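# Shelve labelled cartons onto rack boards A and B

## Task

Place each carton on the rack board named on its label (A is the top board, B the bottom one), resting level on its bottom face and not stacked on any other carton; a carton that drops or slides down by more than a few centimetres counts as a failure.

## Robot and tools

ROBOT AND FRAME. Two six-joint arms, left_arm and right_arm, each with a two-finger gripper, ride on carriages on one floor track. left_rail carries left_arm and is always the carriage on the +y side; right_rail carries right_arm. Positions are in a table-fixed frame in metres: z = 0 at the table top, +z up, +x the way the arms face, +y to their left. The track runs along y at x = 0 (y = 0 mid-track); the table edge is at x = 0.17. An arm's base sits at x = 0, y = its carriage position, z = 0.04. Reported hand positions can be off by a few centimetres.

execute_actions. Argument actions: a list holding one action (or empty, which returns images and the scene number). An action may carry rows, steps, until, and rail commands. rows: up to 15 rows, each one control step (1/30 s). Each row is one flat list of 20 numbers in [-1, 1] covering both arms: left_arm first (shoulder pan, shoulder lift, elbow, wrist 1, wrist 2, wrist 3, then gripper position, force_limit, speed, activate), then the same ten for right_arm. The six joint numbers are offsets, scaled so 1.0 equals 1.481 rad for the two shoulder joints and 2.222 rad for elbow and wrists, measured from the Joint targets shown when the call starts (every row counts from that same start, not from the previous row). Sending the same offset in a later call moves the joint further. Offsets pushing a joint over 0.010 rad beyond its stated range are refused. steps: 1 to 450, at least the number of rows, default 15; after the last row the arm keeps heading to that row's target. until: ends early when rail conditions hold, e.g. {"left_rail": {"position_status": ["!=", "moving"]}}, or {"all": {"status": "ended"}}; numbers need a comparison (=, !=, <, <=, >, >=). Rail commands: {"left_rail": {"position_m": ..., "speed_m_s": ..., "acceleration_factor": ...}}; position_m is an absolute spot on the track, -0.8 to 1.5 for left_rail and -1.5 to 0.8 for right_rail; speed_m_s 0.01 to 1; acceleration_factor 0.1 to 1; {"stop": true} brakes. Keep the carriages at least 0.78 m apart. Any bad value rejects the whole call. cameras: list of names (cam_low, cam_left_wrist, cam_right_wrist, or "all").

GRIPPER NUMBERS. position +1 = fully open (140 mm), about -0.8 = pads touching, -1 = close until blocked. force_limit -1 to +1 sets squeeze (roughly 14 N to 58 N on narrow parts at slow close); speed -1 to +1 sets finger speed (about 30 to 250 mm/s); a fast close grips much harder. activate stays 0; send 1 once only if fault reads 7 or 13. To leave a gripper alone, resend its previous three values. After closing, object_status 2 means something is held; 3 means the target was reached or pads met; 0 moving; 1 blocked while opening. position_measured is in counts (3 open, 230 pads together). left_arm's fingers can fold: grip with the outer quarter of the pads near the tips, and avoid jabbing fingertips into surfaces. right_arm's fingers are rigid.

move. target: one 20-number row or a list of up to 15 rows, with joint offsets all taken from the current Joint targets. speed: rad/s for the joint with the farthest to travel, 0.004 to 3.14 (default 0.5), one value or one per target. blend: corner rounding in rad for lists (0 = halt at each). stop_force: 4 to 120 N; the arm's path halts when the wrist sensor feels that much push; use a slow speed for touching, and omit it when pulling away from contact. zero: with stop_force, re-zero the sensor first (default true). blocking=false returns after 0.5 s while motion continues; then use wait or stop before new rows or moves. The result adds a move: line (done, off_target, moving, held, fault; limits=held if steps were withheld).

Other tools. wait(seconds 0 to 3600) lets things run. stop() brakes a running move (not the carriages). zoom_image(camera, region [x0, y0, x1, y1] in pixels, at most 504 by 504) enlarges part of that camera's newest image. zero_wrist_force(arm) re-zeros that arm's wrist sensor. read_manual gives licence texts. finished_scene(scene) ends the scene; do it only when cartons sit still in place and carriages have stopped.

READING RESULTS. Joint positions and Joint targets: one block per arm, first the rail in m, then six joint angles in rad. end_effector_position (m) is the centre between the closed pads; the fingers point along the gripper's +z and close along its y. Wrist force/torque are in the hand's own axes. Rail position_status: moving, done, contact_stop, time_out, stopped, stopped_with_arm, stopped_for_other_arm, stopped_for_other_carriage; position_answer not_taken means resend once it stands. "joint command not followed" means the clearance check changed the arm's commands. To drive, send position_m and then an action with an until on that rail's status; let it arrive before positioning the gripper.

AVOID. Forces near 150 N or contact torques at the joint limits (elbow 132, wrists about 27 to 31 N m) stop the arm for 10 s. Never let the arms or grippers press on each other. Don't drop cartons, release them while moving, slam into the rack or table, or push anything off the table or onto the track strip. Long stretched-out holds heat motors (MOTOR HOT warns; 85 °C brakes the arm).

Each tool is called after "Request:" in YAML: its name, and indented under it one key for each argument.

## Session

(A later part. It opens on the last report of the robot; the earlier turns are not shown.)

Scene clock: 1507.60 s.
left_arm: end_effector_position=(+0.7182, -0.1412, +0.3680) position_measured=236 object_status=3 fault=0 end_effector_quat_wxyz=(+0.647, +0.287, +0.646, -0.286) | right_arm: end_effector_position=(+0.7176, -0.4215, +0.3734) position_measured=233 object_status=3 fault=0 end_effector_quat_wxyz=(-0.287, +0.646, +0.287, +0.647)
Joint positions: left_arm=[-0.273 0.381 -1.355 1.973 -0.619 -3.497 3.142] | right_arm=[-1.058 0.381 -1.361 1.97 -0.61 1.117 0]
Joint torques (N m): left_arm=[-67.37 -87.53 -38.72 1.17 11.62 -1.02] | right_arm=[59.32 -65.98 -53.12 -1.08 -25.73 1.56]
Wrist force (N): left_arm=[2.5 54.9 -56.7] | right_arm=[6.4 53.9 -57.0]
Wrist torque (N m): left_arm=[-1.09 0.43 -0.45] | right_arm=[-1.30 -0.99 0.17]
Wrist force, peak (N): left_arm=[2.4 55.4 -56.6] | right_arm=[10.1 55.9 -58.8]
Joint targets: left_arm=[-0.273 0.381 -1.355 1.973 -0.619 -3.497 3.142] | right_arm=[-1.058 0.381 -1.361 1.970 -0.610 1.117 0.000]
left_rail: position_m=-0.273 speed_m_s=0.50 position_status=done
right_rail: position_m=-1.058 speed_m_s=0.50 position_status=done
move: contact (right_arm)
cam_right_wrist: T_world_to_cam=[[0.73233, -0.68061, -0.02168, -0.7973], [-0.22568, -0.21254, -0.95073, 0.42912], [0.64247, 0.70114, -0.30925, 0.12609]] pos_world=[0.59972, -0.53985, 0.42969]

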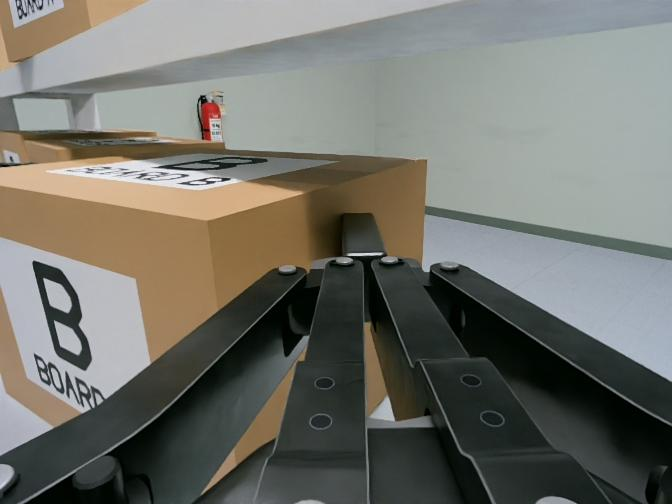

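Request:
move:
  target: [0,0,0,0,-0.018,0,-1,0,0,0,0,0,0,0,0.018,0,-1,0,0,0]
  speed: 0.04
  cameras: ["cam_right_wrist","cam_left_wrist"]

Scene clock: 1516.20 s.
left_arm: end_effector_position=(+0.7280, -0.1319, +0.3680) position_measured=236 object_status=3 fault=0 end_effector_quat_wxyz=(+0.652, +0.274, +0.652, -0.273) | right_arm: end_effector_position=(+0.7274, -0.4307, +0.3734) position_measured=233 object_status=3 fault=0 end_effector_quat_wxyz=(-0.274, +0.652, +0.274, +0.652) end_effector_velocity=(+0.000, -0.001, -0.001) end_effector_angular_velocity=(+0.000, +0.003, -0.001)
Joint positions: left_arm=[-0.273 0.381 -1.355 1.973 -0.619 -3.537 3.142] | right_arm=[-1.058 0.381 -1.361 1.97 -0.61 1.157 0]
Joint velocities: left_arm=[within noise] | right_arm=[-0.001 0.001 0.001 0 0.001 0.002 0.001]
Joint torques (N m): left_arm=[13.7 -68.58 -36.92 -0.27 -2.63 -1.34] | right_arm=[-13.94 -66.65 -28.28 -4.56 3.33 1.48]
Wrist force (N): left_arm=[-0.1 0.3 -0.2] | right_arm=[5.3 4.0 -2.3]
Wrist torque (N m): left_arm=[0.03 0.29 -0.40] | right_arm=[0.76 -1.69 0.10]
Wrist force, peak (N): left_arm=[2.8 55.1 -57.0] | right_arm=[5.4 54.4 -57.5]
Joint targets: left_arm=[-0.273 0.381 -1.355 1.973 -0.619 -3.537 3.142] | right_arm=[-1.058 0.381 -1.361 1.970 -0.610 1.157 0.000]
left_rail: position_m=-0.273 speed_m_s=0.50 position_status=done
right_rail: position_m=-1.058 speed_m_s=0.50 position_status=done
move: done
cam_left_wrist: T_world_to_cam=[[0.70047, 0.71367, 0.0032, -0.408], [-0.24355, 0.23483, 0.94103, -0.14182], [0.67084, -0.65994, 0.33831, -0.51719]] pos_world=[0.5982, -0.01683, 0.30973]
cam_right_wrist: T_world_to_cam=[[0.70471, -0.70916, -0.02167, -0.80306], [-0.23386, -0.20334, -0.95077, 0.43934], [0.66984, 0.67509, -0.30915, 0.09503]] pos_world=[0.60502, -0.54431, 0.42969]
Images, in order (width x height): cam_left_wrist 672x504, cam_right_wrist 672x504.

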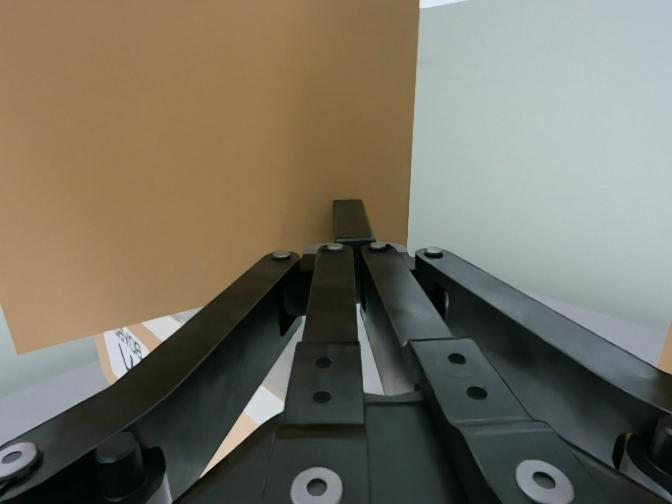

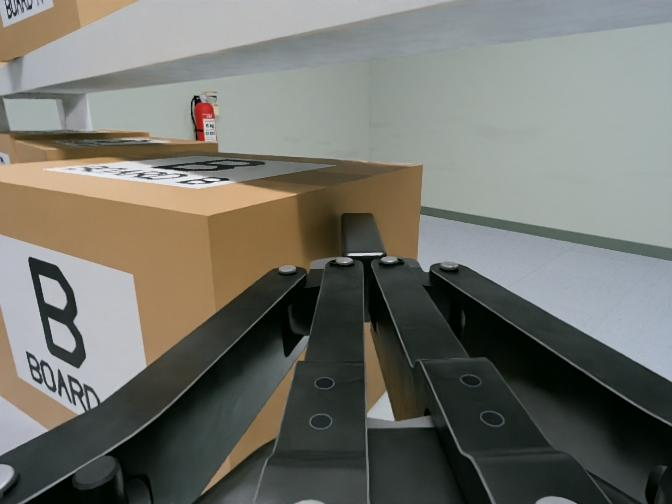

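Request:
move:
  target: [0,0,0,0,0,0,-1,0,0,0,0,0,0,0,0.025,0,-1,0,0,0]
  speed: 0.06
  cameras: ["cam_right_wrist"]

Scene clock: 1529.60 s.
left_arm: end_effector_position=(+0.7281, -0.1318, +0.3680) position_measured=236 object_status=3 fault=0 end_effector_quat_wxyz=(+0.652, +0.274, +0.652, -0.273) | right_arm: end_effector_position=(+0.7406, -0.4444, +0.3734) position_measured=233 object_status=3 fault=0 end_effector_quat_wxyz=(-0.255, +0.659, +0.256, +0.660)
Joint positions: left_arm=[-0.273 0.381 -1.355 1.973 -0.619 -3.537 3.142] | right_arm=[-1.058 0.381 -1.361 1.97 -0.61 1.213 0]
Joint torques (N m): left_arm=[13.21 -40.45 -34.77 -3.07 -2.42 -1.58] | right_arm=[-12.97 -65.23 -28.16 -6.95 4.14 1.38]
Wrist force (N): left_arm=[0.0 0.5 0.0] | right_arm=[5.4 3.9 -2.6]
Wrist torque (N m): left_arm=[0.08 0.28 -0.39] | right_arm=[0.71 -1.69 0.09]
Wrist force, peak (N): left_arm=[-0.4 0.9 -0.1] | right_arm=[5.6 4.1 -2.6]
Joint targets: left_arm=[-0.273 0.381 -1.355 1.973 -0.619 -3.537 3.142] | right_arm=[-1.058 0.381 -1.361 1.970 -0.610 1.213 0.000]
left_rail: position_m=-0.273 speed_m_s=0.50 position_status=done
right_rail: position_m=-1.058 speed_m_s=0.50 position_status=done
move: done
cam_right_wrist: T_world_to_cam=[[0.66424, -0.7472, -0.02176, -0.80894], [-0.24485, -0.18998, -0.95076, 0.4537], [0.70627, 0.63687, -0.30915, 0.05152]] pos_world=[0.61204, -0.55105, 0.42969]

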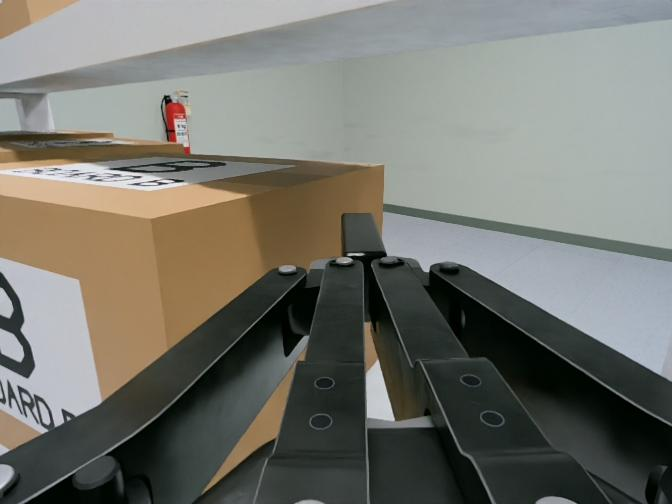

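Request:
move:
  target: [0.08021,-0.11768,0.09162,-0.01274,0.05346,0,-1,0,0,0,0.08021,-0.11763,0.09087,-0.01201,0.05346,0,-1,0,0,0]
  speed: 0.12
  stop_force: 15
  cameras: ["cam_right_wrist","cam_left_wrist"]

Scene clock: 1555.63 s.
left_arm: end_effector_position=(+0.5775, -0.1320, +0.3681) position_measured=236 object_status=3 fault=0 end_effector_quat_wxyz=(+0.652, +0.273, +0.652, -0.273) | right_arm: end_effector_position=(+0.5906, -0.4445, +0.3733) position_measured=233 object_status=3 fault=0 end_effector_quat_wxyz=(-0.255, +0.659, +0.256, +0.659)
Joint positions: left_arm=[-0.273 0.5 -1.529 2.177 -0.647 -3.418 3.142] | right_arm=[-1.058 0.5 -1.535 2.172 -0.637 1.332 0]
Joint torques (N m): left_arm=[10.91 -64.68 -29.41 -3.76 2.37 -1.14] | right_arm=[9.74 -55.42 -27.92 -7.25 3.45 1.16]
Wrist force (N): left_arm=[-0.2 0.6 0.0] | right_arm=[4.7 4.1 -2.5]
Wrist torque (N m): left_arm=[0.09 0.32 -0.39] | right_arm=[0.68 -1.56 0.03]
Wrist force, peak (N): left_arm=[-0.2 1.3 -0.3] | right_arm=[5.0 7.0 -2.9]
Joint targets: left_arm=[-0.273 0.500 -1.529 2.177 -0.647 -3.418 3.142] | right_arm=[-1.058 0.500 -1.535 2.172 -0.637 1.332 0.000]
left_rail: position_m=-0.273 speed_m_s=0.50 position_status=done
right_rail: position_m=-1.058 speed_m_s=0.50 position_status=done
move: done
cam_left_wrist: T_world_to_cam=[[0.70035, 0.71379, 0.00223, -0.30202], [-0.24275, 0.23524, 0.94114, -0.17903], [0.67125, -0.65967, 0.33802, -0.41645]] pos_world=[0.4476, -0.01703, 0.30993]
cam_right_wrist: T_world_to_cam=[[0.66407, -0.74734, -0.02209, -0.70915], [-0.24579, -0.19032, -0.95046, 0.41722], [0.70611, 0.6366, -0.31007, 0.15768]] pos_world=[0.46214, -0.55095, 0.42978]
Images, in order (width x height): cam_left_wrist 672x504, cam_right_wrist 672x504.

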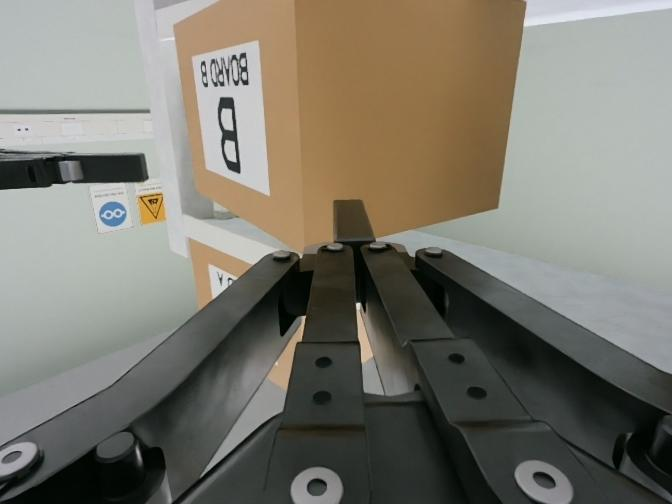

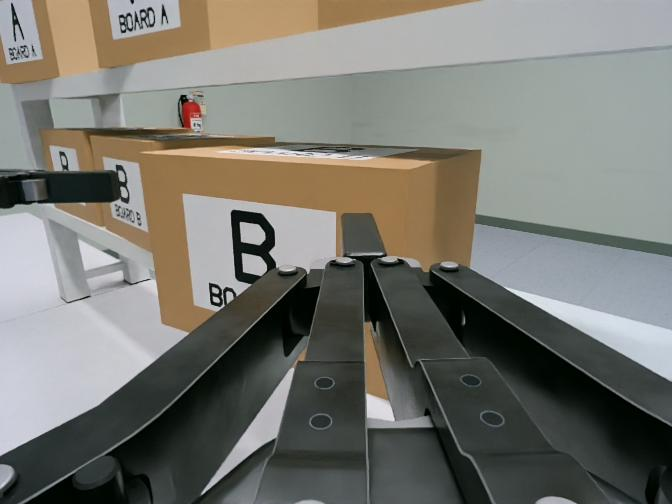

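Request:
execute_actions:
  actions:
    - {"left_rail":{"position_m":0.335},"steps":200,"until":{"left_rail":{"position_status":["!=","moving"]}}}

Request:
move:
  target: [0,0,0,0,0,0,-1,0,0,0,-0.33765,-0.30341,0.21928,-0.01705,0.10747,0,1,0,0,0]
  speed: 0.4

Request:
execute_actions:
  actions:
    - {"right_rail":{"position_m":-0.459},"steps":200,"until":{"right_rail":{"position_status":["!=","moving"]}}}
  cameras: ["cam_right_wrist","cam_left_wrist"]

Scene clock: 1584.57 s.
left_arm: end_effector_position=(+0.5775, +0.4756, +0.3681) position_measured=236 object_status=3 fault=0 end_effector_quat_wxyz=(+0.652, +0.273, +0.652, -0.273) | right_arm: end_effector_position=(+0.5906, -0.4445, +0.3733) position_measured=233 object_status=3 fault=0 end_effector_quat_wxyz=(-0.255, +0.659, +0.256, +0.659)
Joint positions: left_arm=[0.335 0.5 -1.529 2.177 -0.647 -3.418 3.142] | right_arm=[-1.058 0.5 -1.535 2.172 -0.637 1.332 0]
Joint torques (N m): left_arm=[3.56 -45.17 -47.12 -2.81 -1.74 -1.34] | right_arm=[10.6 -56.57 -27.64 -7.34 3.61 1.81]
Wrist force (N): left_arm=[-0.1 0.5 0.0] | right_arm=[4.6 4.2 -2.7]
Wrist torque (N m): left_arm=[0.07 0.29 -0.39] | right_arm=[0.72 -1.54 0.03]
Wrist force, peak (N): left_arm=[-0.2 1.8 -1.2] | right_arm=[5.1 4.3 -2.8]
Joint targets: left_arm=[0.335 0.500 -1.529 2.177 -0.647 -3.418 3.142] | right_arm=[-1.058 0.500 -1.535 2.172 -0.637 1.332 0.000]
Tool commands: left_gripper/position=-1.0 left_gripper/force_limit=+0.0 left_gripper/speed=+0.0 left_gripper/activate=+0.0 right_gripper/position=-1.0 right_gripper/force_limit=+0.0 right_gripper/speed=+0.0 right_gripper/activate=+0.0
left_rail: position_m=0.335 speed_m_s=0.50 position_status=done
right_rail: position_m=-1.058 speed_m_s=0.50 position_status=done

Scene clock: 1586.40 s.
left_arm: end_effector_position=(+0.5775, +0.4757, +0.3681) position_measured=236 object_status=3 fault=0 end_effector_quat_wxyz=(+0.652, +0.273, +0.652, -0.273) | right_arm: end_effector_position=(+0.5408, -0.8833, +0.3050) position_measured=3 object_status=3 fault=0 end_effector_quat_wxyz=(+0.000, +0.707, +0.000, +0.707)
Joint positions: left_arm=[0.335 0.5 -1.529 2.177 -0.647 -3.418 3.142] | right_arm=[-1.058 0 -1.984 2.659 -0.675 1.57 0]
Joint torques (N m): left_arm=[-7.86 -32.46 -50.16 -1.04 -1.79 -1.07] | right_arm=[-15.5 -14.56 -26.83 -7.42 3.59 1.32]
Wrist force (N): left_arm=[-0.2 0.6 -0.2] | right_arm=[4.7 4.4 -2.8]
Wrist torque (N m): left_arm=[0.10 0.30 -0.39] | right_arm=[0.79 -1.40 0.07]
Wrist force, peak (N): left_arm=[0.0 1.1 -0.2] | right_arm=[3.5 6.4 -4.4]
Joint targets: left_arm=[0.335 0.500 -1.529 2.177 -0.647 -3.418 3.142] | right_arm=[-1.058 0.000 -1.984 2.659 -0.675 1.570 0.000]
left_rail: position_m=0.335 speed_m_s=0.50 position_status=done
right_rail: position_m=-1.058 speed_m_s=0.50 position_status=done
move: done

Scene clock: 1588.63 s.
left_arm: end_effector_position=(+0.5775, +0.4757, +0.3681) position_measured=236 object_status=3 fault=0 end_effector_quat_wxyz=(+0.652, +0.273, +0.652, -0.273) | right_arm: end_effector_position=(+0.5407, -0.2847, +0.3050) position_measured=3 object_status=3 fault=0 end_effector_quat_wxyz=(+0.000, +0.707, +0.000, +0.707)
Joint positions: left_arm=[0.335 0.5 -1.529 2.177 -0.647 -3.418 3.142] | right_arm=[-0.459 0 -1.984 2.659 -0.675 1.571 0]
Joint torques (N m): left_arm=[-12.76 -25.02 -50.7 0.02 -1.82 -1.14] | right_arm=[-11.11 -11.92 -31.37 -5.29 0.07 1.39]
Wrist force (N): left_arm=[0.0 0.6 -0.3] | right_arm=[4.8 4.3 -2.2]
Wrist torque (N m): left_arm=[0.10 0.26 -0.39] | right_arm=[0.78 -1.41 0.07]
Wrist force, peak (N): left_arm=[0.0 1.0 0.0] | right_arm=[4.7 6.6 -2.8]
Joint targets: left_arm=[0.335 0.500 -1.529 2.177 -0.647 -3.418 3.142] | right_arm=[-0.459 0.000 -1.984 2.659 -0.675 1.570 0.000]
Tool commands: left_gripper/position=-1.0 left_gripper/force_limit=+0.0 left_gripper/speed=+0.0 left_gripper/activate=+0.0 right_gripper/position=+1.0 right_gripper/force_limit=+0.0 right_gripper/speed=+0.0 right_gripper/activate=+0.0
left_rail: position_m=0.335 speed_m_s=0.50 position_status=done
right_rail: position_m=-0.459 speed_m_s=0.50 position_status=done
cam_left_wrist: T_world_to_cam=[[0.70033, 0.71381, 0.0023, -0.73581], [-0.2428, 0.23518, 0.94114, -0.32193], [0.67125, -0.65967, 0.33802, -0.01557]] pos_world=[0.4476, 0.59067, 0.30993]
cam_right_wrist: T_world_to_cam=[[-0.01247, -0.99968, -0.02212, -0.26416], [-0.30976, 0.02489, -0.95049, 0.46623], [0.95073, -0.005, -0.30997, -0.24493]] pos_world=[0.37399, -0.27691, 0.36138]
Images, in order (width x height): cam_left_wrist 672x504, cam_right_wrist 672x504.

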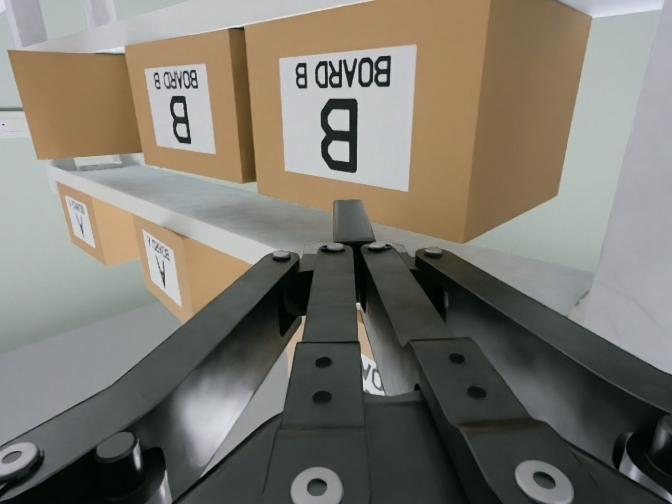

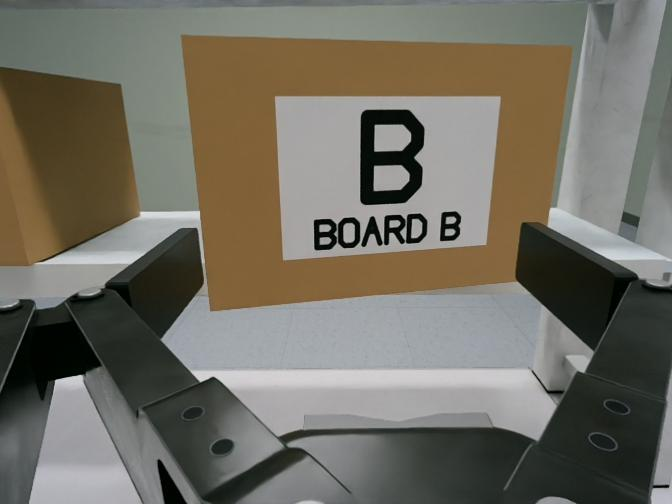

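Request:
move:
  target: [0,0,0,0,0,0,-1,0,0,0,0,0.22953,-0.09984,-0.05315,0.0003,0,1,0,0,0]
  speed: 0.07
  stop_force: 35
  cameras: ["cam_right_wrist"]

Scene clock: 1602.53 s.
left_arm: end_effector_position=(+0.5775, +0.4757, +0.3681) position_measured=236 object_status=3 fault=0 end_effector_quat_wxyz=(+0.652, +0.273, +0.652, -0.273) | right_arm: end_effector_position=(+0.6967, -0.2849, +0.3048) position_measured=3 object_status=3 fault=0 end_effector_quat_wxyz=(+0.000, +0.707, +0.000, +0.707)
Joint positions: left_arm=[0.335 0.5 -1.529 2.177 -0.647 -3.418 3.142] | right_arm=[-0.459 0 -1.644 2.437 -0.793 1.571 0]
Joint torques (N m): left_arm=[-12.56 -25.16 -50.37 0.72 -2.11 -1.15] | right_arm=[-2.7 -11.54 -39.66 -6.41 3.56 1.39]
Wrist force (N): left_arm=[-0.3 0.5 0.2] | right_arm=[10.2 4.2 -9.6]
Wrist torque (N m): left_arm=[0.08 0.33 -0.39] | right_arm=[0.72 -1.48 0.11]
Wrist force, peak (N): left_arm=[-0.1 1.2 0.0] | right_arm=[10.2 4.2 -9.6]
Joint targets: left_arm=[0.335 0.500 -1.529 2.177 -0.647 -3.418 3.142] | right_arm=[-0.459 0.000 -1.644 2.437 -0.793 1.571 0.000]
left_rail: position_m=0.335 speed_m_s=0.50 position_status=done
right_rail: position_m=-0.459 speed_m_s=0.50 position_status=done
move: done
cam_right_wrist: T_world_to_cam=[[-0.0131, -0.99967, -0.02212, -0.26198], [-0.30984, 0.02509, -0.95046, 0.51455], [0.9507, -0.0056, -0.31006, -0.39339]] pos_world=[0.52999, -0.27701, 0.36128]

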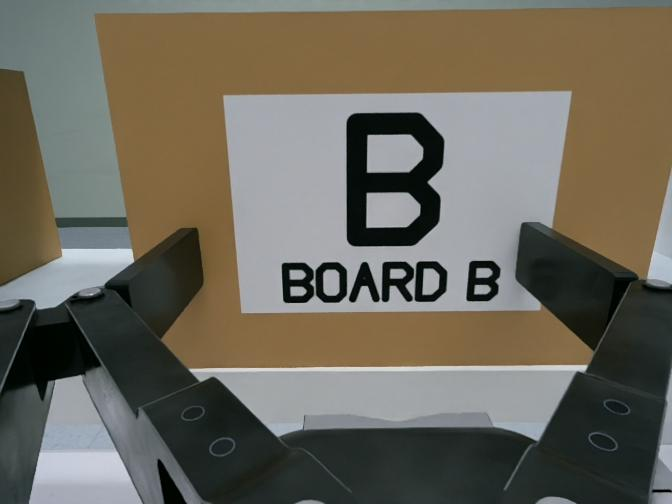

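Request:
move:
  target: [0,0,0,0,0,0,-1,0,0,0,0,-0.22953,0.09984,0.05315,0,0,1,0,0,0]
  speed: 0.4
  cameras: ["all"]

Scene clock: 1613.53 s.
left_arm: end_effector_position=(+0.5775, +0.4757, +0.3681) position_measured=236 object_status=3 fault=0 end_effector_quat_wxyz=(+0.652, +0.273, +0.652, -0.273) | right_arm: end_effector_position=(+0.5408, -0.2849, +0.3050) position_measured=3 object_status=3 fault=0 end_effector_quat_wxyz=(+0.000, +0.707, +0.000, +0.707)
Joint positions: left_arm=[0.335 0.5 -1.529 2.177 -0.647 -3.418 3.142] | right_arm=[-0.459 0 -1.984 2.659 -0.675 1.571 0]
Joint torques (N m): left_arm=[-10.47 -24.07 -50.72 0.75 -1.77 -1.19] | right_arm=[1.63 -15.3 -26.02 0.49 2.11 1.33]
Wrist force (N): left_arm=[-0.2 0.7 -0.1] | right_arm=[4.4 4.4 -2.7]
Wrist torque (N m): left_arm=[0.13 0.32 -0.39] | right_arm=[0.79 -1.34 0.07]
Wrist force, peak (N): left_arm=[-0.2 1.0 0.1] | right_arm=[10.6 4.0 -9.7]
Joint targets: left_arm=[0.335 0.500 -1.529 2.177 -0.647 -3.418 3.142] | right_arm=[-0.459 0.000 -1.984 2.659 -0.675 1.571 0.000]
left_rail: position_m=0.335 speed_m_s=0.50 position_status=done
right_rail: position_m=-0.459 speed_m_s=0.50 position_status=done
move: done
cam_left_wrist: T_world_to_cam=[[0.70035, 0.71379, 0.00223, -0.73579], [-0.24275, 0.23524, 0.94114, -0.32198], [0.67125, -0.65967, 0.33802, -0.01557]] pos_world=[0.4476, 0.59067, 0.30993]
cam_right_wrist: T_world_to_cam=[[-0.0131, -0.99967, -0.02212, -0.26402], [-0.30975, 0.02509, -0.95049, 0.46631], [0.95073, -0.0056, -0.30997, -0.24519]] pos_world=[0.37409, -0.27701, 0.36138]

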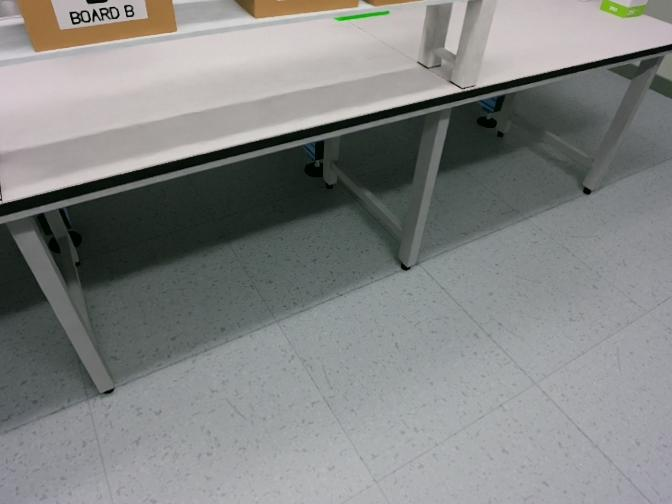

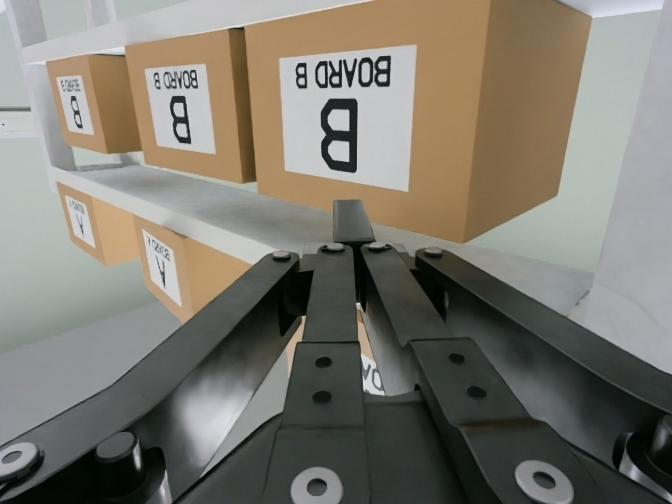

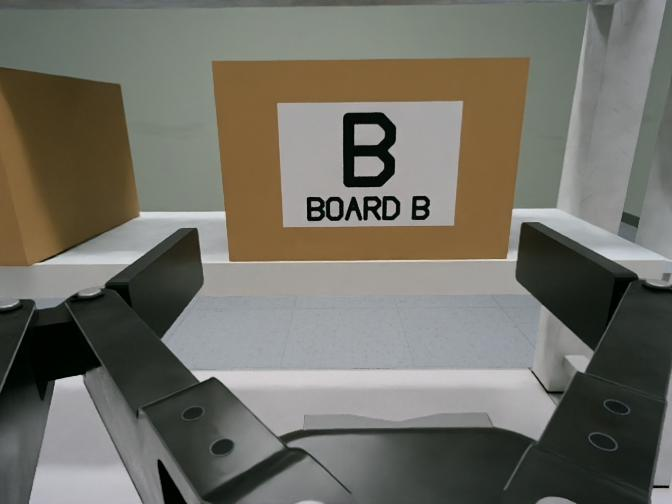

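All six cartons are on the boards their labels name, and both arms are clear.

Request:
finished_scene:
  scene: 2

The scene is finished: the task was done.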